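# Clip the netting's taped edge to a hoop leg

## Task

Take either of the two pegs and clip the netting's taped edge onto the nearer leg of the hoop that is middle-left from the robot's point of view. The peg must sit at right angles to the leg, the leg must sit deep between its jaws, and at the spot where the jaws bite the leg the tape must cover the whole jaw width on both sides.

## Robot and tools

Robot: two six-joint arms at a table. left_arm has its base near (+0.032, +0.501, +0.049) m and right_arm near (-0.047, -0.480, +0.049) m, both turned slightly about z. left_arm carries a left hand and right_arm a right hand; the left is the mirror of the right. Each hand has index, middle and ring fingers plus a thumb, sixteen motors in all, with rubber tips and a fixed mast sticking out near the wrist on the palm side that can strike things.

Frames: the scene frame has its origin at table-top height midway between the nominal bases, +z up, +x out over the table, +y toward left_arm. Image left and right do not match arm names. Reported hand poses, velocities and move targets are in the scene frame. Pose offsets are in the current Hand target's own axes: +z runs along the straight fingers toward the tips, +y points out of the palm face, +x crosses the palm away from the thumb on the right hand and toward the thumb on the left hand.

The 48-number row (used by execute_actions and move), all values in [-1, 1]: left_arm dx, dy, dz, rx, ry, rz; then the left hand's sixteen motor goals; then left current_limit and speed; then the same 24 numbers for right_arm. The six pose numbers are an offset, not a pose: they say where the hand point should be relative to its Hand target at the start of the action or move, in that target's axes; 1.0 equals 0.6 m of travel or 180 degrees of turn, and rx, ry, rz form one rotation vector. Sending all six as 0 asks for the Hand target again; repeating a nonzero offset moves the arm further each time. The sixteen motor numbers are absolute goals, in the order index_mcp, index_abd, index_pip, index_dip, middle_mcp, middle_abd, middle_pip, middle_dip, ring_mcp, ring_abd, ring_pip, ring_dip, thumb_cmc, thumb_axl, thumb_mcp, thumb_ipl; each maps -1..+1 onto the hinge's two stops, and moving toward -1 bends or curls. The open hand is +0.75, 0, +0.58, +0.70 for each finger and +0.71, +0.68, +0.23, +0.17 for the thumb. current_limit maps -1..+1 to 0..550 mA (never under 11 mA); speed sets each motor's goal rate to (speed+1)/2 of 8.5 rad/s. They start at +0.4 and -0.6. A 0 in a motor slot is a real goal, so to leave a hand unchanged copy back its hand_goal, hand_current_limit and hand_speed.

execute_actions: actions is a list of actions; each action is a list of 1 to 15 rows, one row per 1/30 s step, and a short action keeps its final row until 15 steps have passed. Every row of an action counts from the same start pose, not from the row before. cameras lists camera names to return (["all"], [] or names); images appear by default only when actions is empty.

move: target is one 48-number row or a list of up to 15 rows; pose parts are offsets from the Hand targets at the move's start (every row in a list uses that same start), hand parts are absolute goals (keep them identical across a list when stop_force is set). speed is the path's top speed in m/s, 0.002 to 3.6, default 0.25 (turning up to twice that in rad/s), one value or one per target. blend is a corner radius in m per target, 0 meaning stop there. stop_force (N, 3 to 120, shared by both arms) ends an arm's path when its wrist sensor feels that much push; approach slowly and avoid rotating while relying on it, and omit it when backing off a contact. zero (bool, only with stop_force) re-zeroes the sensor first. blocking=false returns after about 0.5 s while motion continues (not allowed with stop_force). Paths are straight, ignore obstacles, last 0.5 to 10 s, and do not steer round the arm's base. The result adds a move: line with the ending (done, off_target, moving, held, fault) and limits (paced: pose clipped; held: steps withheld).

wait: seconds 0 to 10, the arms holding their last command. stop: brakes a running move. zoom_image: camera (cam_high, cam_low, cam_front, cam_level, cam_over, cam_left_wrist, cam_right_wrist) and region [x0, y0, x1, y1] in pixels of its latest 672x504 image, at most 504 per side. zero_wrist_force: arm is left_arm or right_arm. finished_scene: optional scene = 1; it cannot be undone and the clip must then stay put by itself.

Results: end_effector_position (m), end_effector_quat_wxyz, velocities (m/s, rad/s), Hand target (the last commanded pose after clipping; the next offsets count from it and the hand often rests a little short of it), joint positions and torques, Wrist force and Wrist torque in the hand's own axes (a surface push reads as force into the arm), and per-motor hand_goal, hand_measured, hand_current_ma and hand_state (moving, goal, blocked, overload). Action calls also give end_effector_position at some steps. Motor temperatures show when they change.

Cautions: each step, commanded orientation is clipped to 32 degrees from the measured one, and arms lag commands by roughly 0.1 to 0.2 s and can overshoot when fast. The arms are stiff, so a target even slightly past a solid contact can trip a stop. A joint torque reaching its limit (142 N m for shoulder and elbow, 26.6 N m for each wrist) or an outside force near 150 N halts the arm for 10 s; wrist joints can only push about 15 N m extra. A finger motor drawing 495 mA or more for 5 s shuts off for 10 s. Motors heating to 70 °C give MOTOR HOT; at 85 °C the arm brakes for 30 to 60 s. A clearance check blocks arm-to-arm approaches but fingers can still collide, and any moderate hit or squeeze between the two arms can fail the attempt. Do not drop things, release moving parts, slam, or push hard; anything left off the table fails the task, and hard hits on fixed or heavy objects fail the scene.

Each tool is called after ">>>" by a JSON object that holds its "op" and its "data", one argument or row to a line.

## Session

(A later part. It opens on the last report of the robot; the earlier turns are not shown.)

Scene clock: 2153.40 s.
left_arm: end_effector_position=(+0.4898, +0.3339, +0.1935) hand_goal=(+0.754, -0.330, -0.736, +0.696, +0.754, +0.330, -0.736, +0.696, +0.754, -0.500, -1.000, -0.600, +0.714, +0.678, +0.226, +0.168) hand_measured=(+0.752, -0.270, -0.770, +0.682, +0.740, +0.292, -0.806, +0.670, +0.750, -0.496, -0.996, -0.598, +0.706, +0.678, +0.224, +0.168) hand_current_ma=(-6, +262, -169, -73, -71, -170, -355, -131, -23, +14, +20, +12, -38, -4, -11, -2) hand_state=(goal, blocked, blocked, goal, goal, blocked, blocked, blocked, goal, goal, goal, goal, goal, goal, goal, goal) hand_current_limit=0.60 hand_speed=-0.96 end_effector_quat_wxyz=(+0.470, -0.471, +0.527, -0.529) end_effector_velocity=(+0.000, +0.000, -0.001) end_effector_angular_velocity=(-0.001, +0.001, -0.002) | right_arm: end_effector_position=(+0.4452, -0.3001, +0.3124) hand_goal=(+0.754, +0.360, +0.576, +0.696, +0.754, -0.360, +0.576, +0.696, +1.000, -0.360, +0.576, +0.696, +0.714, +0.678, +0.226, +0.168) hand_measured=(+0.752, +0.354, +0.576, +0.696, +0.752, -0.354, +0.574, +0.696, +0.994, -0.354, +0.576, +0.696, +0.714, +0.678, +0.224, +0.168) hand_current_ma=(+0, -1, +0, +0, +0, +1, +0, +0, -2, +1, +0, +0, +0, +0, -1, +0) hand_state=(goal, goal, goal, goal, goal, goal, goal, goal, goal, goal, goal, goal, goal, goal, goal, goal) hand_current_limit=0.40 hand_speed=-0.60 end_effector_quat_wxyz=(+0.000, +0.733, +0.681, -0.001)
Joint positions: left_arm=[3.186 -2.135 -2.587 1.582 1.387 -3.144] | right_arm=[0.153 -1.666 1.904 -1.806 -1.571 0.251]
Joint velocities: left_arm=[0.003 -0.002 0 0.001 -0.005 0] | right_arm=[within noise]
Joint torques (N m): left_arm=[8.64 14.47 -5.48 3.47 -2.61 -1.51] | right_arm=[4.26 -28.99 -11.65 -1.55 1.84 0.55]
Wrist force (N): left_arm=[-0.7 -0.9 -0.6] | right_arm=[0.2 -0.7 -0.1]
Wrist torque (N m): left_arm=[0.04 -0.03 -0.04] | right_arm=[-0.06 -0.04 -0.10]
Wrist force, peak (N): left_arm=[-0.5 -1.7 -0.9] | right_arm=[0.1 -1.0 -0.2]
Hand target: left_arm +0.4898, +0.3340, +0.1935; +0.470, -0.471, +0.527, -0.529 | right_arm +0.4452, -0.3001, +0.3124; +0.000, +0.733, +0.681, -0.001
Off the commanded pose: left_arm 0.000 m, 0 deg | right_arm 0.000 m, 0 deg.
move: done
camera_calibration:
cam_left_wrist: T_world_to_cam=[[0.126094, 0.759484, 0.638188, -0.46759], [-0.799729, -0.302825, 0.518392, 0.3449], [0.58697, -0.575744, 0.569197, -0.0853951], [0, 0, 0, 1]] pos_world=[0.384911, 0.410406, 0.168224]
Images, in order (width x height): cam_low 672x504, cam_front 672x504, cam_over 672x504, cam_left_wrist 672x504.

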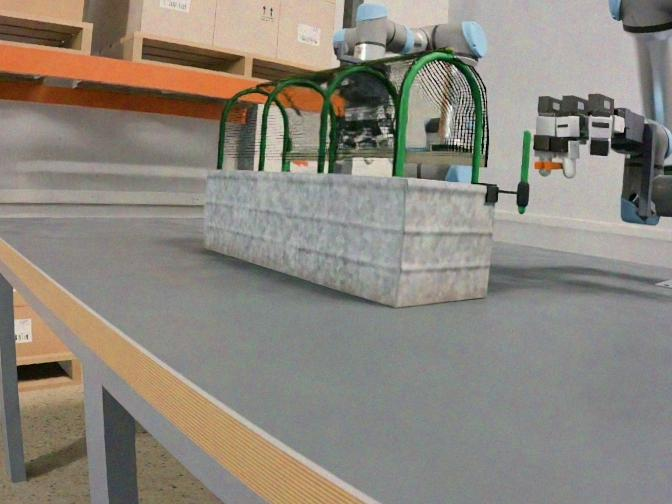

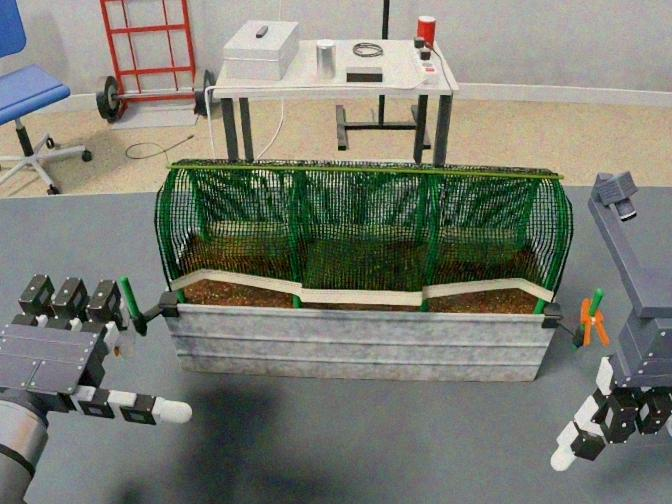

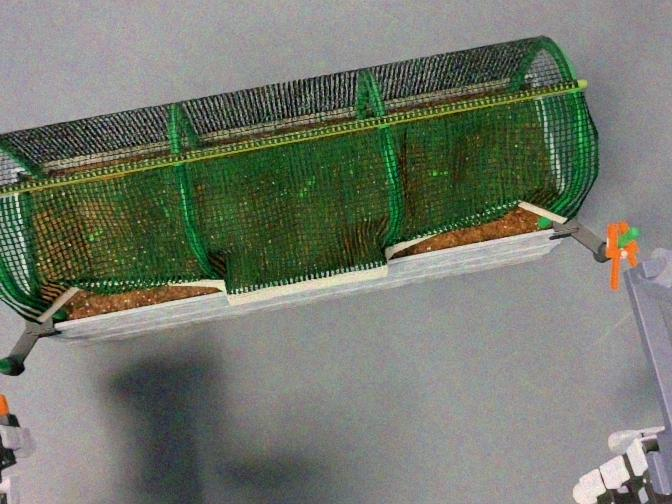

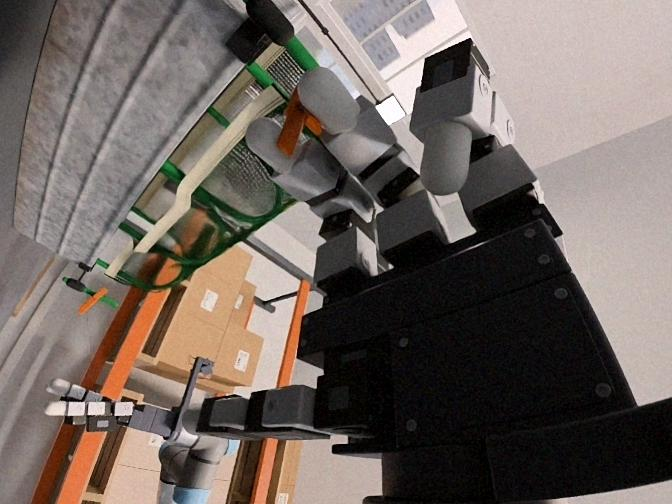

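>>> {"op": "move", "data": {
  "target": [
    [-0.0033,0,0,0,0,0,0.754,-0.33,-0.737,0.696,0.754,0.33,-0.737,0.696,0.754,-0.5,-1,-0.6,0.714,0.678,0.226,0.168,0.6,-0.96,0,0,0,0,0,0,0.754,0.36,0.576,0.696,0.754,-0.36,0.576,0.696,1.0,-0.36,0.576,0.696,0.714,0.678,0.226,0.168,0.4,-0.6],
    [-0.0033,0,0.0717,0,0,0,0.754,-0.33,-0.737,0.696,0.754,0.33,-0.737,0.696,0.754,-0.5,-1,-0.6,0.714,0.678,0.226,0.168,0.6,-0.96,0,0,0,0,0,0,0.754,0.36,0.576,0.696,0.754,-0.36,0.576,0.696,1.0,-0.36,0.576,0.696,0.714,0.678,0.226,0.168,0.4,-0.6]
  ],
  "speed": 0.03,
  "stop_force": 6,
  "cameras": ["cam_left_wrist","cam_low","cam_front"]
}}

>>> {"op": "zoom_image", "data": {
  "camera": "cam_low",
  "region": [490, 90, 600, 220]
}}

>>> {"op": "zoom_image", "data": {
  "camera": "cam_left_wrist",
  "region": [200, 0, 390, 180]
}}

Scene clock: 2199.47 s.
left_arm: end_effector_position=(+0.5269, +0.3317, +0.1936) hand_goal=(+0.754, -0.330, -0.736, +0.696, +0.754, +0.330, -0.736, +0.696, +0.754, -0.500, -1.000, -0.600, +0.714, +0.678, +0.226, +0.168) hand_measured=(+0.732, -0.308, -0.854, +0.658, +0.724, +0.316, -0.906, +0.662, +0.750, -0.496, -0.996, -0.598, +0.706, +0.678, +0.224, +0.168) hand_current_ma=(-119, +95, -440, -190, -158, -61, -440, -169, -23, +14, +20, +12, -38, -4, -11, -2) hand_state=(blocked, blocked, blocked, blocked, blocked, goal, blocked, blocked, goal, goal, goal, goal, goal, goal, goal, goal) hand_current_limit=0.60 hand_speed=-0.96 end_effector_quat_wxyz=(+0.470, -0.470, +0.527, -0.529) | right_arm: end_effector_position=(+0.4452, -0.3001, +0.3124) hand_goal=(+0.754, +0.360, +0.576, +0.696, +0.754, -0.360, +0.576, +0.696, +1.000, -0.360, +0.576, +0.696, +0.714, +0.678, +0.226, +0.168) hand_measured=(+0.752, +0.354, +0.576, +0.696, +0.752, -0.354, +0.574, +0.696, +0.994, -0.354, +0.576, +0.696, +0.714, +0.678, +0.224, +0.168) hand_current_ma=(+0, -1, +0, +0, +0, +1, +0, +0, -2, +1, +0, +0, +0, +0, -1, +0) hand_state=(goal, goal, goal, goal, goal, goal, goal, goal, goal, goal, goal, goal, goal, goal, goal, goal) hand_current_limit=0.40 hand_speed=-0.60 end_effector_quat_wxyz=(+0.000, +0.733, +0.681, -0.001)
Joint positions: left_arm=[3.168 -2.141 -2.487 1.487 1.404 -3.144] | right_arm=[0.153 -1.666 1.904 -1.806 -1.571 0.251]
Joint torques (N m): left_arm=[9.82 32.79 -2.81 3.25 -2.25 -0.04] | right_arm=[2.43 -28.22 -11.58 -1.7 1.86 0.4]
Wrist force (N): left_arm=[-0.1 -1.5 -2.0] | right_arm=[0.0 -0.8 0.0]
Wrist torque (N m): left_arm=[0.03 0.01 -0.02] | right_arm=[-0.07 -0.02 -0.11]
Wrist force, peak (N): left_arm=[-0.2 -2.1 -7.4] | right_arm=[0.2 -0.9 -0.2]
Hand target: left_arm +0.5269, +0.3317, +0.1936; +0.470, -0.470, +0.527, -0.529 (not the last commanded pose) | right_arm +0.4452, -0.3001, +0.3124; +0.000, +0.733, +0.681, -0.001
Off the commanded pose: left_arm 0.006 m, 0 deg | right_arm 0.000 m, 0 deg.
move: contact (left_arm); path passed 1 of 2 targets
camera_calibration:
cam_left_wrist: T_world_to_cam=[[0.1262, 0.759545, 0.638095, -0.470651], [-0.799883, -0.30254, 0.518321, 0.373863], [0.586737, -0.575813, 0.569367, -0.108341], [0, 0, 0, 1]] pos_world=[0.422011, 0.408204, 0.168225]
Images, in order (width x height): cam_low 672x504, cam_front 672x504, cam_left_wrist 672x504.

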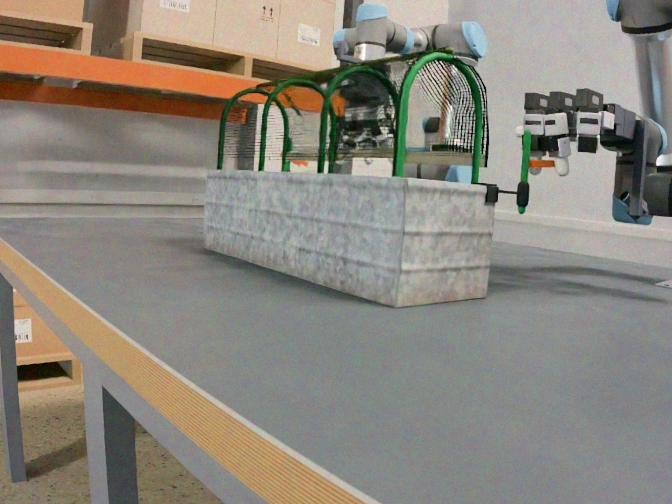

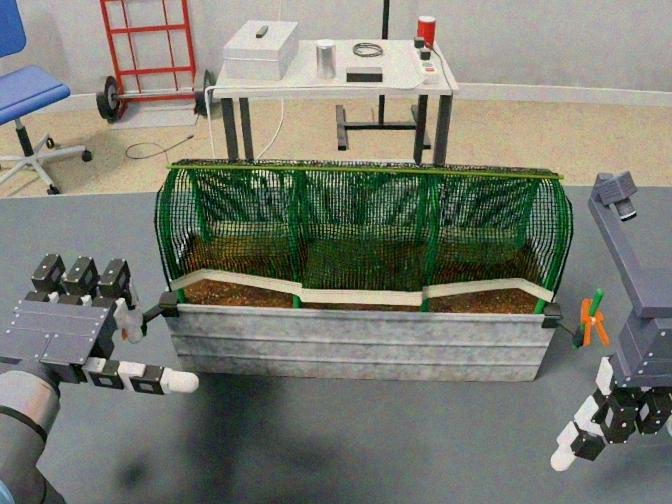

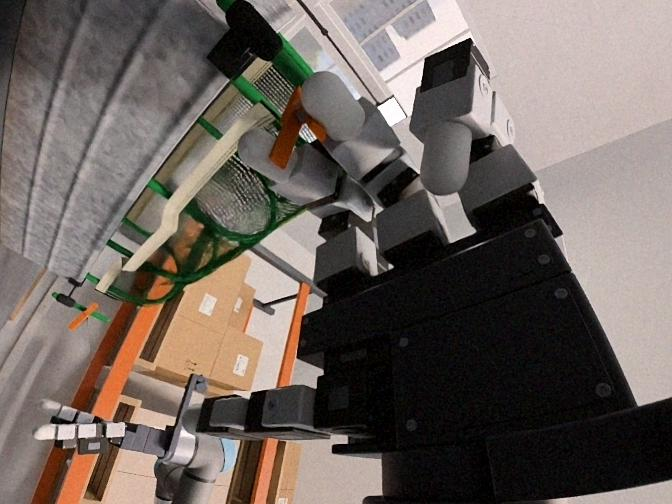

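Scaled by 3.877 from the camera's 672x504 image, which has a finer 960x720 frame.

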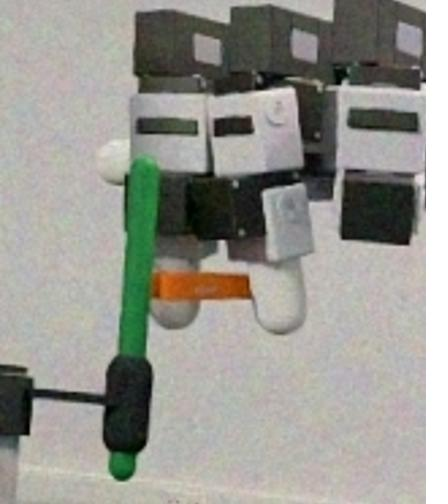

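Scaled by 2.653 from the camera's 672x504 image, which has a finer 960x720 frame.

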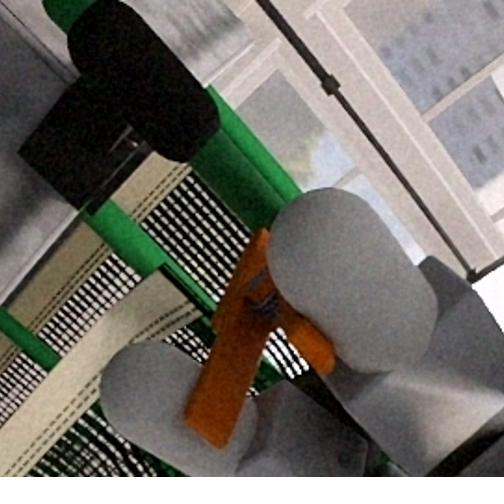

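>>> {"op": "move", "data": {
  "target": [
    [0,0,-0.0333,0,0,0,0.754,-0.33,-0.737,0.696,0.754,0.33,-0.737,0.696,0.754,-0.5,-1,-0.6,0.714,0.678,0.226,0.168,0.6,-0.96,0,0,0,0,0,0,0.754,0.36,0.576,0.696,0.754,-0.36,0.576,0.696,1.0,-0.36,0.576,0.696,0.714,0.678,0.226,0.168,0.4,-0.6]
  ],
  "speed": 0.03,
  "cameras": ["cam_left_wrist","cam_over"]
}}

>>> {"op": "zoom_image", "data": {
  "camera": "cam_left_wrist",
  "region": [200, 0, 390, 180]
}}

>>> {"op": "zoom_image", "data": {
  "camera": "cam_over",
  "region": [0, 320, 80, 440]
}}

Scene clock: 2270.17 s.
left_arm: end_effector_position=(+0.5072, +0.3339, +0.1936) hand_goal=(+0.754, -0.330, -0.736, +0.696, +0.754, +0.330, -0.736, +0.696, +0.754, -0.500, -1.000, -0.600, +0.714, +0.678, +0.226, +0.168) hand_measured=(+0.748, -0.308, -0.806, +0.662, +0.730, +0.316, -0.906, +0.662, +0.750, -0.496, -0.996, -0.598, +0.706, +0.678, +0.224, +0.168) hand_current_ma=(-33, +95, -354, -170, -132, -61, -440, -169, -23, +14, +20, +12, -38, -4, -11, -2) hand_state=(goal, blocked, blocked, blocked, blocked, goal, blocked, blocked, goal, goal, goal, goal, goal, goal, goal, goal) hand_current_limit=0.60 hand_speed=-0.96 end_effector_quat_wxyz=(+0.470, -0.470, +0.527, -0.529) | right_arm: end_effector_position=(+0.4452, -0.3001, +0.3124) hand_goal=(+0.754, +0.360, +0.576, +0.696, +0.754, -0.360, +0.576, +0.696, +1.000, -0.360, +0.576, +0.696, +0.714, +0.678, +0.226, +0.168) hand_measured=(+0.752, +0.354, +0.576, +0.696, +0.752, -0.354, +0.574, +0.696, +0.994, -0.354, +0.576, +0.696, +0.714, +0.678, +0.224, +0.168) hand_current_ma=(+0, -1, +0, +0, +0, +1, +0, +0, -2, +1, +0, +0, +0, +0, -1, +0) hand_state=(goal, goal, goal, goal, goal, goal, goal, goal, goal, goal, goal, goal, goal, goal, goal, goal) hand_current_limit=0.40 hand_speed=-0.60 end_effector_quat_wxyz=(+0.000, +0.733, +0.681, -0.001)
Joint positions: left_arm=[3.182 -2.136 -2.541 1.537 1.391 -3.144] | right_arm=[0.153 -1.666 1.904 -1.806 -1.571 0.251]
Joint torques (N m): left_arm=[9.58 31.39 -4.16 3.29 -2.5 0.06] | right_arm=[3.2 -28.93 -11.54 -1.71 1.98 0.45]
Wrist force (N): left_arm=[-0.8 -0.9 -1.1] | right_arm=[0.3 -0.8 -0.1]
Wrist torque (N m): left_arm=[0.07 -0.02 -0.05] | right_arm=[-0.06 -0.07 -0.08]
Wrist force, peak (N): left_arm=[-0.2 -1.4 -2.7] | right_arm=[0.2 -0.9 0.0]
Hand target: left_arm +0.5070, +0.3340, +0.1936; +0.470, -0.470, +0.527, -0.529 | right_arm +0.4452, -0.3001, +0.3124; +0.000, +0.733, +0.681, -0.001
Off the commanded pose: left_arm 0.000 m, 0 deg | right_arm 0.000 m, 0 deg.
move: done
camera_calibration:
cam_left_wrist: T_world_to_cam=[[0.126238, 0.759509, 0.638131, -0.469917], [-0.799853, -0.302569, 0.518351, 0.358796], [0.58677, -0.575846, 0.5693, -0.0954471], [0, 0, 0, 1]] pos_world=[0.402311, 0.410504, 0.168224]
Images, in order (width x height): cam_over 672x504, cam_left_wrist 672x504.

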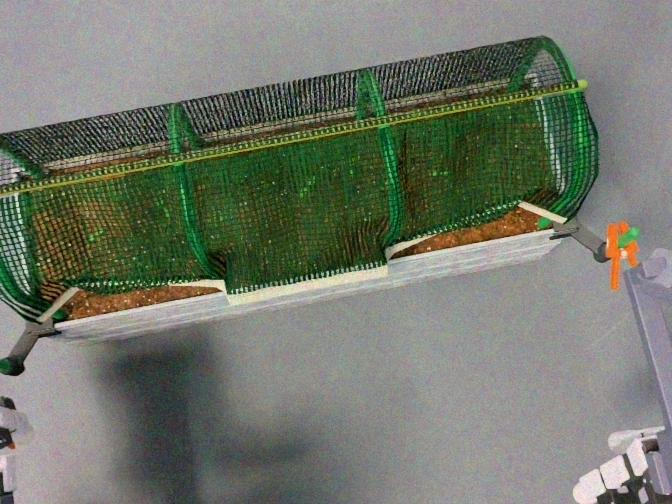

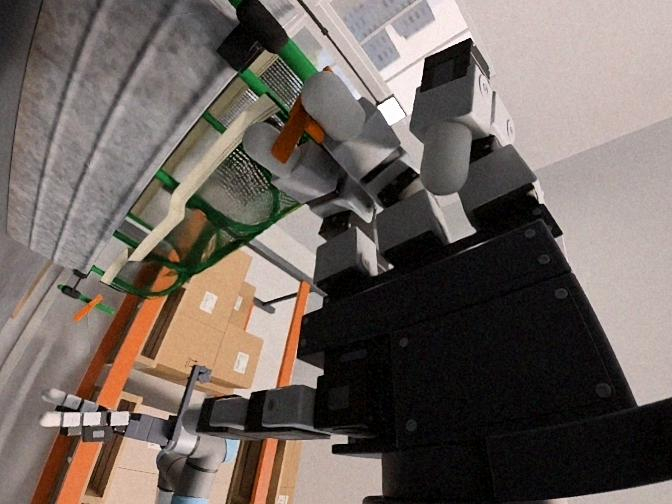

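Scaled by 2.653 from the camera's 672x504 image, which has a finer 960x720 frame.

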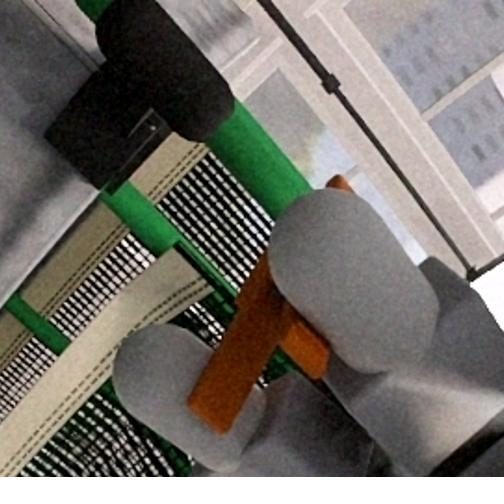

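Scaled by 4.200 from the camera's 672x504 image, which has a finer 960x720 frame.

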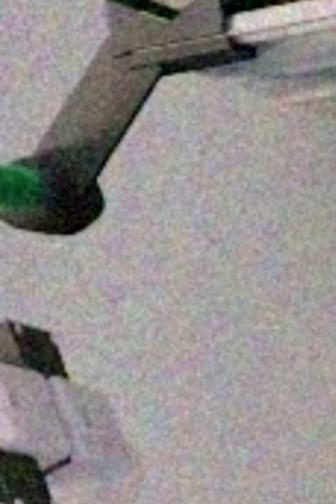

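>>> {"op": "move", "data": {
  "target": [
    [0,0,0,0,0,0,0.754,-0.24,-0.737,0.696,0.754,0.24,-0.737,0.696,0.754,-0.5,-1,-0.6,0.714,0.678,0.226,0.168,0.6,-0.97,0,0,0,0,0,0,0.754,0.36,0.576,0.696,0.754,-0.36,0.576,0.696,1.0,-0.36,0.576,0.696,0.714,0.678,0.226,0.168,0.4,-0.6]
  ],
  "speed": 0.03,
  "cameras": ["cam_left_wrist","cam_over"]
}}

>>> {"op": "zoom_image", "data": {
  "camera": "cam_left_wrist",
  "region": [200, 0, 390, 180]
}}

Scene clock: 2287.97 s.
left_arm: end_effector_position=(+0.5070, +0.3340, +0.1936) hand_goal=(+0.754, -0.240, -0.736, +0.696, +0.754, +0.240, -0.736, +0.696, +0.754, -0.500, -1.000, -0.600, +0.714, +0.678, +0.226, +0.168) hand_measured=(+0.792, -0.216, -0.706, +0.708, +0.702, +0.242, -0.906, +0.662, +0.750, -0.496, -0.996, -0.598, +0.706, +0.678, +0.224, +0.168) hand_current_ma=(+199, +102, +146, +56, -276, +7, -440, -169, -23, +14, +20, +12, -38, -4, -11, -2) hand_state=(blocked, blocked, blocked, goal, blocked, goal, blocked, blocked, goal, goal, goal, goal, goal, goal, goal, goal) hand_current_limit=0.60 hand_speed=-0.97 end_effector_quat_wxyz=(+0.470, -0.470, +0.527, -0.529) | right_arm: end_effector_position=(+0.4452, -0.3001, +0.3124) hand_goal=(+0.754, +0.360, +0.576, +0.696, +0.754, -0.360, +0.576, +0.696, +1.000, -0.360, +0.576, +0.696, +0.714, +0.678, +0.226, +0.168) hand_measured=(+0.752, +0.354, +0.576, +0.696, +0.752, -0.354, +0.574, +0.696, +0.994, -0.354, +0.576, +0.696, +0.714, +0.678, +0.224, +0.168) hand_current_ma=(+0, -1, +0, +0, +0, +1, +0, +0, -2, +1, +0, +0, +0, +0, -1, +0) hand_state=(goal, goal, goal, goal, goal, goal, goal, goal, goal, goal, goal, goal, goal, goal, goal, goal) hand_current_limit=0.40 hand_speed=-0.60 end_effector_quat_wxyz=(+0.000, +0.733, +0.681, -0.001)
Joint positions: left_arm=[3.182 -2.136 -2.542 1.538 1.391 -3.144] | right_arm=[0.153 -1.666 1.904 -1.806 -1.571 0.251]
Joint torques (N m): left_arm=[8.59 28.13 -4.24 3.3 -2.33 -1.42] | right_arm=[2.12 -28.18 -11.15 -1.62 2.08 0.54]
Wrist force (N): left_arm=[-0.4 -1.2 -0.6] | right_arm=[0.0 -0.7 -0.2]
Wrist torque (N m): left_arm=[-0.01 -0.07 0.00] | right_arm=[-0.05 -0.02 -0.11]
Wrist force, peak (N): left_arm=[-0.8 -1.3 -0.7] | right_arm=[0.3 -0.9 -0.2]
Hand target: left_arm +0.5070, +0.3340, +0.1936; +0.470, -0.470, +0.527, -0.529 | right_arm +0.4452, -0.3001, +0.3124; +0.000, +0.733, +0.681, -0.001
Off the commanded pose: left_arm 0.000 m, 0 deg | right_arm 0.000 m, 0 deg.
move: done
camera_calibration:
cam_left_wrist: T_world_to_cam=[[0.1262, 0.759545, 0.638095, -0.469886], [-0.799883, -0.30254, 0.518321, 0.358641], [0.586737, -0.575813, 0.569367, -0.095341], [0, 0, 0, 1]] pos_world=[0.402111, 0.410504, 0.168225]
Images, in order (width x height): cam_over 672x504, cam_left_wrist 672x504.

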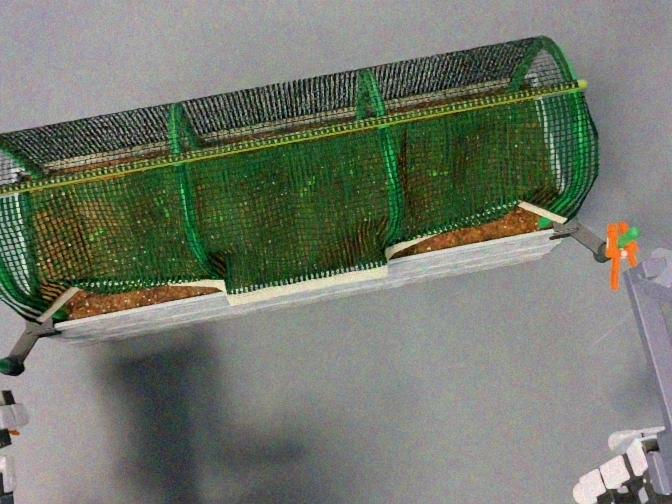

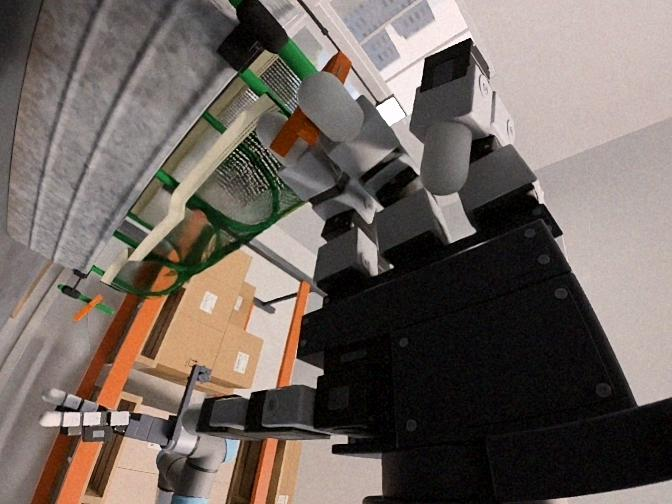

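Scaled by 2.653 from the camera's 672x504 image, which has a finer 960x720 frame.

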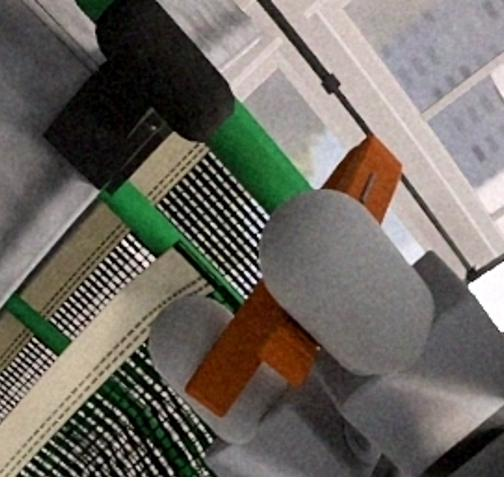

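>>> {"op": "move", "data": {
  "target": [
    [0,0,0,0,0,0,0.754,-0.24,-0.87,0.696,0.754,0.24,-0.737,0.696,0.754,-0.5,-1,-0.6,0.714,0.678,0.226,0.168,0.76,-0.98,0,0,0,0,0,0,0.754,0.36,0.576,0.696,0.754,-0.36,0.576,0.696,1.0,-0.36,0.576,0.696,0.714,0.678,0.226,0.168,0.4,-0.6]
  ],
  "speed": 0.03,
  "cameras": ["cam_left_wrist"]
}}

>>> {"op": "zoom_image", "data": {
  "camera": "cam_left_wrist",
  "region": [200, 0, 390, 180]
}}

Scene clock: 2377.77 s.
left_arm: end_effector_position=(+0.5070, +0.3340, +0.1936) hand_goal=(+0.754, -0.240, -0.870, +0.696, +0.754, +0.240, -0.736, +0.696, +0.754, -0.500, -1.000, -0.600, +0.714, +0.678, +0.226, +0.168) hand_measured=(+0.792, -0.216, -0.706, +0.708, +0.702, +0.242, -0.906, +0.662, +0.750, -0.496, -0.996, -0.598, +0.706, +0.678, +0.224, +0.168) hand_current_ma=(+199, +102, +317, +56, -276, +7, -484, -169, -23, +14, +20, +12, -38, -4, -11, -2) hand_state=(blocked, blocked, moving, goal, blocked, goal, blocked, blocked, goal, goal, goal, goal, goal, goal, goal, goal) hand_current_limit=0.76 hand_speed=-0.98 end_effector_quat_wxyz=(+0.470, -0.470, +0.527, -0.529) | right_arm: end_effector_position=(+0.4452, -0.3001, +0.3124) hand_goal=(+0.754, +0.360, +0.576, +0.696, +0.754, -0.360, +0.576, +0.696, +1.000, -0.360, +0.576, +0.696, +0.714, +0.678, +0.226, +0.168) hand_measured=(+0.752, +0.354, +0.576, +0.696, +0.752, -0.354, +0.574, +0.696, +0.994, -0.354, +0.576, +0.696, +0.714, +0.678, +0.224, +0.168) hand_current_ma=(+0, -1, +0, +0, +0, +1, +0, +0, -2, +1, +0, +0, +0, +0, -1, +0) hand_state=(goal, goal, goal, goal, goal, goal, goal, goal, goal, goal, goal, goal, goal, goal, goal, goal) hand_current_limit=0.40 hand_speed=-0.60 end_effector_quat_wxyz=(+0.000, +0.733, +0.681, -0.001)
Joint positions: left_arm=[3.182 -2.136 -2.542 1.538 1.391 -3.144] | right_arm=[0.153 -1.666 1.904 -1.806 -1.571 0.251]
Joint torques (N m): left_arm=[6.81 20 -3.84 2.69 -1.55 -1.36] | right_arm=[3.27 -27.9 -12.02 -1.7 1.91 0.35]
Wrist force (N): left_arm=[-0.6 -1.0 -0.6] | right_arm=[0.3 -0.8 -0.1]
Wrist torque (N m): left_arm=[0.01 -0.04 -0.03] | right_arm=[-0.07 -0.06 -0.09]
Wrist force, peak (N): left_arm=[-1.0 -1.1 -0.9] | right_arm=[0.1 -0.9 -0.2]
Hand target: left_arm +0.5070, +0.3340, +0.1936; +0.470, -0.470, +0.527, -0.529 | right_arm +0.4452, -0.3001, +0.3124; +0.000, +0.733, +0.681, -0.001
Off the commanded pose: left_arm 0.000 m, 0 deg | right_arm 0.000 m, 0 deg.
move: done
camera_calibration:
cam_left_wrist: T_world_to_cam=[[0.1262, 0.759545, 0.638095, -0.469886], [-0.799883, -0.30254, 0.518321, 0.358641], [0.586737, -0.575813, 0.569367, -0.095341], [0, 0, 0, 1]] pos_world=[0.402111, 0.410504, 0.168225]
Images, in order (width x height): cam_left_wrist 672x504.

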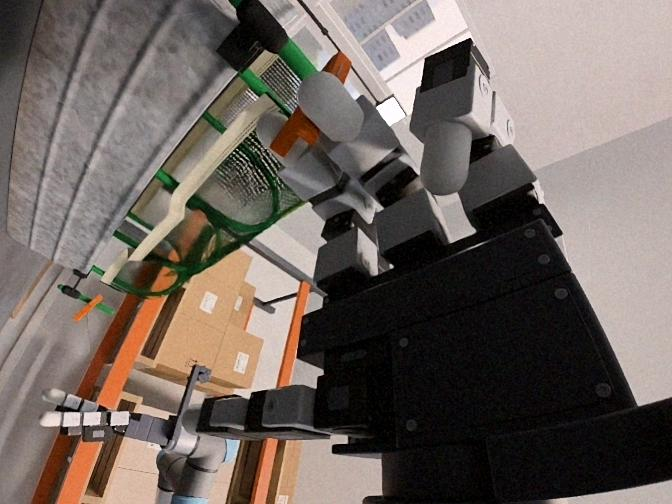

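Scaled by 2.653 from the camera's 672x504 image, which has a finer 960x720 frame.

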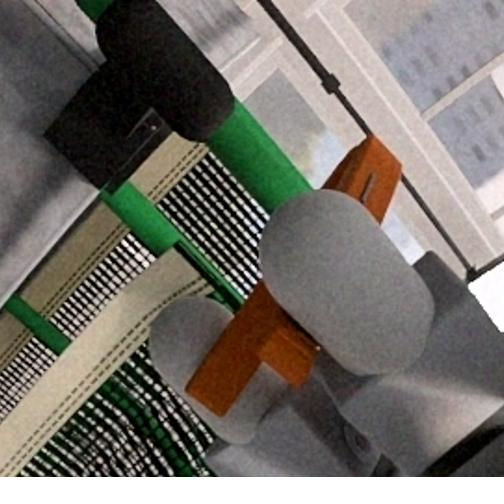

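>>> {"op": "wait", "data": {
  "seconds": 2,
  "cameras": ["cam_left_wrist"]
}}

>>> {"op": "zoom_image", "data": {
  "camera": "cam_left_wrist",
  "region": [200, 0, 390, 180]
}}

Scene clock: 2383.80 s.
left_arm: end_effector_position=(+0.5070, +0.3340, +0.1936) hand_goal=(+0.754, -0.240, -0.870, +0.696, +0.754, +0.240, -0.736, +0.696, +0.754, -0.500, -1.000, -0.600, +0.714, +0.678, +0.226, +0.168) hand_measured=(+0.794, -0.216, -0.812, +0.708, +0.700, +0.244, -0.906, +0.662, +0.750, -0.496, -0.996, -0.598, +0.706, +0.678, +0.224, +0.168) hand_current_ma=(+212, +102, +290, +63, -289, +21, -484, -169, -23, +14, +20, +12, -38, -4, -11, -2) hand_state=(blocked, blocked, blocked, goal, blocked, goal, blocked, blocked, goal, goal, goal, goal, goal, goal, goal, goal) hand_current_limit=0.76 hand_speed=-0.98 end_effector_quat_wxyz=(+0.470, -0.470, +0.527, -0.529) | right_arm: end_effector_position=(+0.4452, -0.3001, +0.3124) hand_goal=(+0.754, +0.360, +0.576, +0.696, +0.754, -0.360, +0.576, +0.696, +1.000, -0.360, +0.576, +0.696, +0.714, +0.678, +0.226, +0.168) hand_measured=(+0.752, +0.354, +0.576, +0.696, +0.752, -0.354, +0.574, +0.696, +0.994, -0.354, +0.576, +0.696, +0.714, +0.678, +0.224, +0.168) hand_current_ma=(+0, -1, +0, +0, +0, +1, +0, +0, -2, +1, +0, +0, +0, +0, -1, +0) hand_state=(goal, goal, goal, goal, goal, goal, goal, goal, goal, goal, goal, goal, goal, goal, goal, goal) hand_current_limit=0.40 hand_speed=-0.60 end_effector_quat_wxyz=(+0.000, +0.733, +0.681, -0.001)
Joint positions: left_arm=[3.182 -2.136 -2.542 1.538 1.391 -3.144] | right_arm=[0.153 -1.666 1.904 -1.806 -1.571 0.251]
Joint torques (N m): left_arm=[4.35 18.36 -3.54 1.92 -0.25 -1.26] | right_arm=[2.54 -27.76 -12.86 -1.64 1.8 0.28]
Wrist force (N): left_arm=[-0.8 -1.1 -1.0] | right_arm=[0.3 -0.7 -0.2]
Wrist torque (N m): left_arm=[0.04 -0.02 -0.04] | right_arm=[-0.06 -0.06 -0.08]
Wrist force, peak (N): left_arm=[-0.9 -1.2 -1.1] | right_arm=[0.3 -1.0 0.0]
Hand target: left_arm +0.5070, +0.3340, +0.1936; +0.470, -0.470, +0.527, -0.529 | right_arm +0.4452, -0.3001, +0.3124; +0.000, +0.733, +0.681, -0.001
Off the commanded pose: left_arm 0.000 m, 0 deg | right_arm 0.000 m, 0 deg.
wait: 2.00 s; at rest from the start
camera_calibration:
cam_left_wrist: T_world_to_cam=[[0.1262, 0.759545, 0.638095, -0.469886], [-0.799883, -0.30254, 0.518321, 0.358641], [0.586737, -0.575813, 0.569367, -0.095341], [0, 0, 0, 1]] pos_world=[0.402111, 0.410504, 0.168225]
Images, in order (width x height): cam_left_wrist 672x504.

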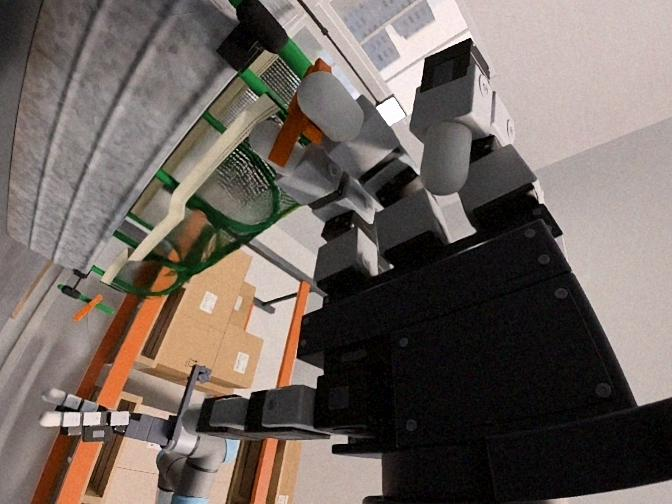

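Scaled by 2.653 from the camera's 672x504 image, which has a finer 960x720 frame.

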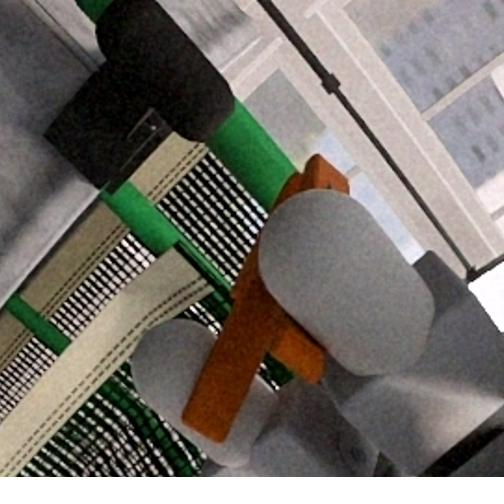

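>>> {"op": "execute_actions", "data": {
  "actions": [
    [[0,0,0,0,0,0,0.754,-0.24,-0.97,0.696,0.754,0.24,-0.737,0.696,0.754,-0.5,-1,-0.6,0.714,0.678,0.226,0.168,0.76,-0.98,0,0,0,0,0,0,0.754,0.36,0.576,0.696,0.754,-0.36,0.576,0.696,1.0,-0.36,0.576,0.696,0.714,0.678,0.226,0.168,0.4,-0.6]]
  ],
  "cameras": ["cam_left_wrist"]
}}

>>> {"op": "wait", "data": {
  "seconds": 2.5,
  "cameras": ["cam_left_wrist"]
}}

>>> {"op": "zoom_image", "data": {
  "camera": "cam_left_wrist",
  "region": [200, 0, 390, 180]
}}

Scene clock: 2394.03 s.
left_arm: end_effector_position=(+0.5070, +0.3340, +0.1936) hand_goal=(+0.754, -0.240, -0.970, +0.696, +0.754, +0.240, -0.736, +0.696, +0.754, -0.500, -1.000, -0.600, +0.714, +0.678, +0.226, +0.168) hand_measured=(+0.744, -0.244, -0.972, +0.694, +0.748, +0.242, -0.740, +0.694, +0.750, -0.496, -0.996, -0.598, +0.706, +0.678, +0.224, +0.168) hand_current_ma=(-50, -13, -13, -14, -27, +11, -18, -13, -23, +14, +20, +12, -38, -4, -11, -2) hand_state=(goal, goal, goal, goal, goal, goal, goal, goal, goal, goal, goal, goal, goal, goal, goal, goal) hand_current_limit=0.76 hand_speed=-0.98 end_effector_quat_wxyz=(+0.470, -0.470, +0.527, -0.529) | right_arm: end_effector_position=(+0.4452, -0.3001, +0.3124) hand_goal=(+0.754, +0.360, +0.576, +0.696, +0.754, -0.360, +0.576, +0.696, +1.000, -0.360, +0.576, +0.696, +0.714, +0.678, +0.226, +0.168) hand_measured=(+0.752, +0.354, +0.576, +0.696, +0.752, -0.354, +0.574, +0.696, +0.994, -0.354, +0.576, +0.696, +0.714, +0.678, +0.224, +0.168) hand_current_ma=(+0, -1, +0, +0, +0, +1, +0, +0, -2, +1, +0, +0, +0, +0, -1, +0) hand_state=(goal, goal, goal, goal, goal, goal, goal, goal, goal, goal, goal, goal, goal, goal, goal, goal) hand_current_limit=0.40 hand_speed=-0.60 end_effector_quat_wxyz=(+0.000, +0.733, +0.681, -0.001)
Joint positions: left_arm=[3.182 -2.136 -2.542 1.538 1.391 -3.144] | right_arm=[0.153 -1.666 1.904 -1.806 -1.571 0.251]
Joint torques (N m): left_arm=[1.89 18.14 -1.97 1.07 1.04 -0.97] | right_arm=[1.8 -29.36 -12.53 -1.81 1.88 0.21]
Wrist force (N): left_arm=[-0.7 -1.2 -0.8] | right_arm=[0.0 -0.7 0.1]
Wrist torque (N m): left_arm=[0.02 -0.03 -0.03] | right_arm=[-0.07 -0.03 -0.11]
Wrist force, peak (N): left_arm=[-0.4 -1.5 -1.1] | right_arm=[0.3 -0.9 -0.1]
Hand target: left_arm +0.5070, +0.3340, +0.1936; +0.470, -0.470, +0.527, -0.529 | right_arm +0.4452, -0.3001, +0.3124; +0.000, +0.733, +0.681, -0.001
Off the commanded pose: left_arm 0.000 m, 0 deg | right_arm 0.000 m, 0 deg.
Step readings (end_effector_position of left_arm | right_arm):
0: (+0.5070, +0.3340, +0.1936) | (+0.4452, -0.3001, +0.3124)
1: (+0.5070, +0.3340, +0.1936) | (+0.4452, -0.3001, +0.3124)
2: (+0.5070, +0.3340, +0.1936) | (+0.4452, -0.3001, +0.3124)
4: (+0.5070, +0.3340, +0.1936) | (+0.4452, -0.3001, +0.3124)
8: (+0.5070, +0.3340, +0.1936) | (+0.4452, -0.3001, +0.3124)
15: (+0.5070, +0.3340, +0.1936) | (+0.4452, -0.3001, +0.3124)
camera_calibration:
cam_left_wrist: T_world_to_cam=[[0.1262, 0.759545, 0.638095, -0.469886], [-0.799883, -0.30254, 0.518321, 0.358641], [0.586737, -0.575813, 0.569367, -0.095341], [0, 0, 0, 1]] pos_world=[0.402111, 0.410504, 0.168225]
Images, in order (width x height): cam_left_wrist 672x504.

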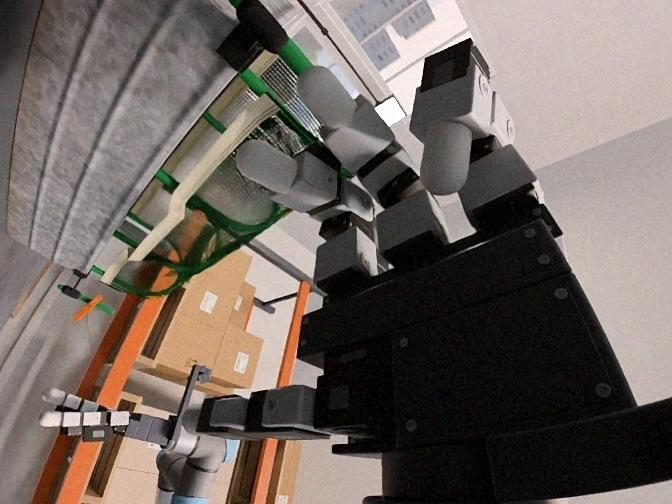

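Scene clock: 2396.53 s.
left_arm: end_effector_position=(+0.5070, +0.3340, +0.1936) hand_goal=(+0.754, -0.240, -0.970, +0.696, +0.754, +0.240, -0.736, +0.696, +0.754, -0.500, -1.000, -0.600, +0.714, +0.678, +0.226, +0.168) hand_measured=(+0.744, -0.244, -0.972, +0.694, +0.748, +0.242, -0.740, +0.694, +0.750, -0.496, -0.996, -0.598, +0.706, +0.678, +0.224, +0.168) hand_current_ma=(-50, -13, -13, -14, -27, +11, -18, -13, -23, +14, +20, +12, -38, -4, -11, -2) hand_state=(goal, goal, goal, goal, goal, goal, goal, goal, goal, goal, goal, goal, goal, goal, goal, goal) hand_current_limit=0.76 hand_speed=-0.98 end_effector_quat_wxyz=(+0.470, -0.470, +0.527, -0.529) | right_arm: end_effector_position=(+0.4452, -0.3001, +0.3124) hand_goal=(+0.754, +0.360, +0.576, +0.696, +0.754, -0.360, +0.576, +0.696, +1.000, -0.360, +0.576, +0.696, +0.714, +0.678, +0.226, +0.168) hand_measured=(+0.752, +0.354, +0.576, +0.696, +0.752, -0.354, +0.574, +0.696, +0.994, -0.354, +0.576, +0.696, +0.714, +0.678, +0.224, +0.168) hand_current_ma=(+0, -1, +0, +0, +0, +1, +0, +0, -2, +1, +0, +0, +0, +0, -1, +0) hand_state=(goal, goal, goal, goal, goal, goal, goal, goal, goal, goal, goal, goal, goal, goal, goal, goal) hand_current_limit=0.40 hand_speed=-0.60 end_effector_quat_wxyz=(+0.000, +0.733, +0.681, -0.001)
Joint positions: left_arm=[3.182 -2.136 -2.542 1.538 1.391 -3.144] | right_arm=[0.153 -1.666 1.904 -1.806 -1.571 0.251]
Joint torques (N m): left_arm=[0.8 19 -2.33 0.74 1.57 -0.94] | right_arm=[0.9 -28.24 -12.21 -1.74 1.88 0.15]
Wrist force (N): left_arm=[-0.6 -0.7 -0.8] | right_arm=[0.2 -0.5 0.0]
Wrist torque (N m): left_arm=[0.09 -0.04 -0.03] | right_arm=[-0.04 -0.05 -0.09]
Wrist force, peak (N): left_arm=[-0.8 -1.3 -1.0] | right_arm=[0.2 -0.9 -0.1]
Hand target: left_arm +0.5070, +0.3340, +0.1936; +0.470, -0.470, +0.527, -0.529 | right_arm +0.4452, -0.3001, +0.3124; +0.000, +0.733, +0.681, -0.001
Off the commanded pose: left_arm 0.000 m, 0 deg | right_arm 0.000 m, 0 deg.
wait: 2.50 s; at rest by 0.17 s
camera_calibration:
cam_left_wrist: T_world_to_cam=[[0.1262, 0.759545, 0.638095, -0.469886], [-0.799883, -0.30254, 0.518321, 0.358641], [0.586737, -0.575813, 0.569367, -0.095341], [0, 0, 0, 1]] pos_world=[0.402111, 0.410504, 0.168225]
Images, in order (width x height): cam_left_wrist 672x504.

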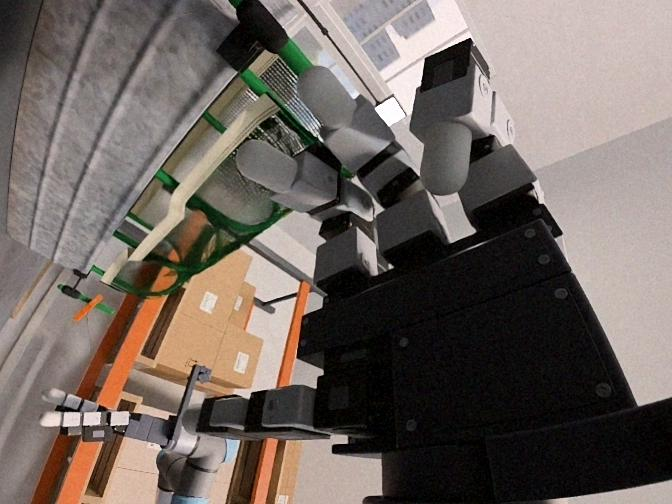

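Scaled by 2.653 from the camera's 672x504 image, which has a finer 960x720 frame.

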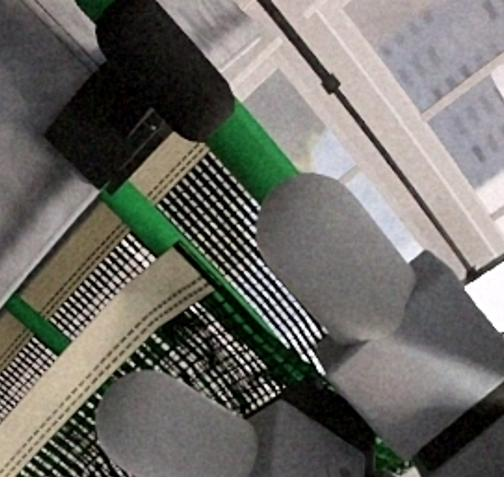

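>>> {"op": "wait", "data": {
  "seconds": 0.1,
  "cameras": ["cam_high","cam_low","cam_front","cam_level","cam_over"]
}}

Scene clock: 2399.10 s.
left_arm: end_effector_position=(+0.5070, +0.3340, +0.1936) hand_goal=(+0.754, -0.240, -0.970, +0.696, +0.754, +0.240, -0.736, +0.696, +0.754, -0.500, -1.000, -0.600, +0.714, +0.678, +0.226, +0.168) hand_measured=(+0.744, -0.244, -0.972, +0.694, +0.748, +0.242, -0.740, +0.694, +0.750, -0.496, -0.996, -0.598, +0.706, +0.678, +0.224, +0.168) hand_current_ma=(-50, -13, -13, -14, -27, +11, -18, -13, -23, +14, +20, +12, -38, -4, -11, -2) hand_state=(goal, goal, goal, goal, goal, goal, goal, goal, goal, goal, goal, goal, goal, goal, goal, goal) hand_current_limit=0.76 hand_speed=-0.98 end_effector_quat_wxyz=(+0.470, -0.470, +0.527, -0.529) | right_arm: end_effector_position=(+0.4452, -0.3001, +0.3124) hand_goal=(+0.754, +0.360, +0.576, +0.696, +0.754, -0.360, +0.576, +0.696, +1.000, -0.360, +0.576, +0.696, +0.714, +0.678, +0.226, +0.168) hand_measured=(+0.752, +0.354, +0.576, +0.696, +0.752, -0.354, +0.574, +0.696, +0.994, -0.354, +0.576, +0.696, +0.714, +0.678, +0.224, +0.168) hand_current_ma=(+0, -1, +0, +0, +0, +1, +0, +0, -2, +1, +0, +0, +0, +0, -1, +0) hand_state=(goal, goal, goal, goal, goal, goal, goal, goal, goal, goal, goal, goal, goal, goal, goal, goal) hand_current_limit=0.40 hand_speed=-0.60 end_effector_quat_wxyz=(+0.000, +0.733, +0.681, -0.001)
Joint positions: left_arm=[3.182 -2.136 -2.542 1.538 1.391 -3.144] | right_arm=[0.153 -1.666 1.904 -1.806 -1.571 0.251]
Joint torques (N m): left_arm=[-0.48 18.72 -1.88 0.58 2.15 -0.89] | right_arm=[1.58 -27.86 -11.93 -1.88 1.98 0.2]
Wrist force (N): left_arm=[-0.7 -1.1 -0.9] | right_arm=[-0.1 -0.7 -0.1]
Wrist torque (N m): left_arm=[0.05 -0.04 -0.03] | right_arm=[-0.06 -0.01 -0.12]
Wrist force, peak (N): left_arm=[-0.9 -1.3 -0.9] | right_arm=[0.3 -0.9 -0.2]
Hand target: left_arm +0.5070, +0.3340, +0.1936; +0.470, -0.470, +0.527, -0.529 | right_arm +0.4452, -0.3001, +0.3124; +0.000, +0.733, +0.681, -0.001
Off the commanded pose: left_arm 0.000 m, 0 deg | right_arm 0.000 m, 0 deg.
wait: 0.10 s; at rest from the start
Images, in order (width x height): cam_high 672x504, cam_low 672x504, cam_front 672x504, cam_level 672x504, cam_over 672x504.

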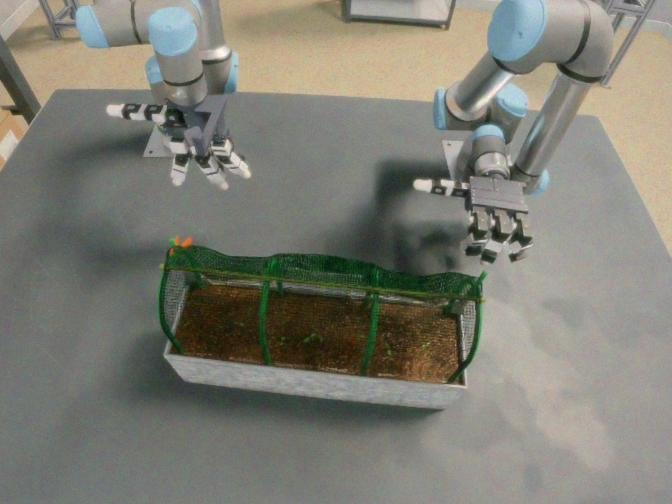

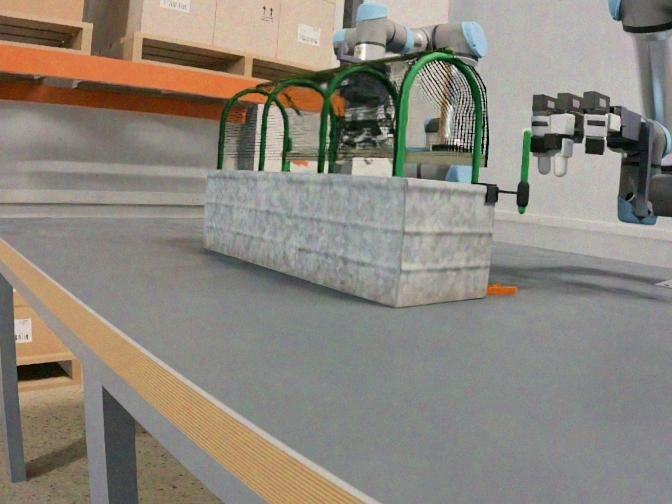

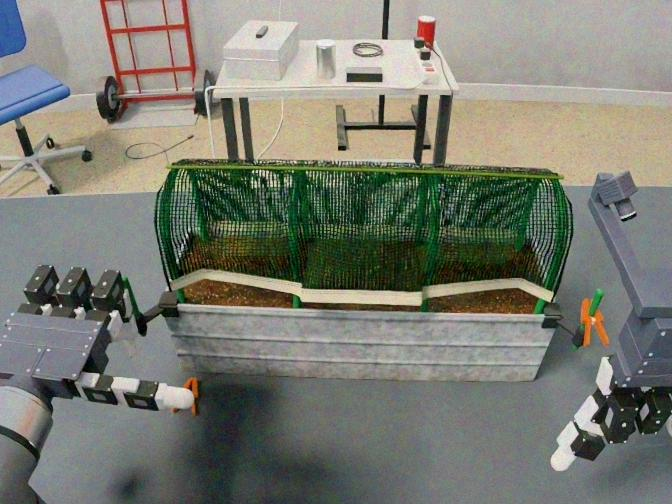

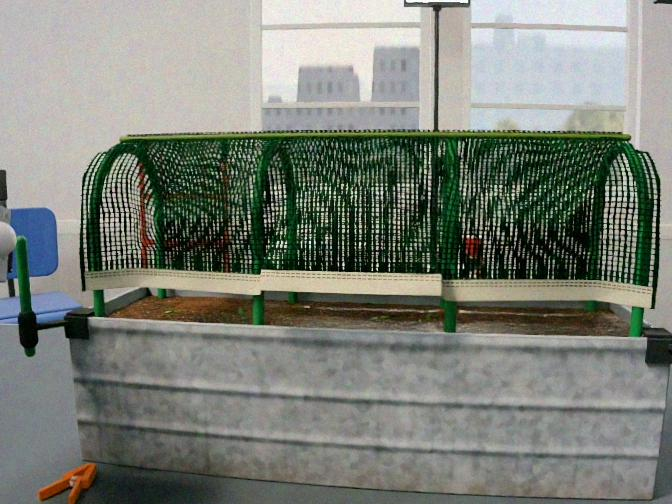

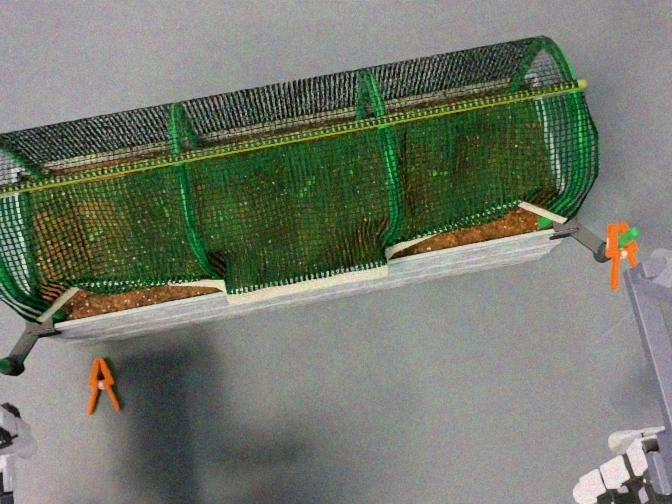

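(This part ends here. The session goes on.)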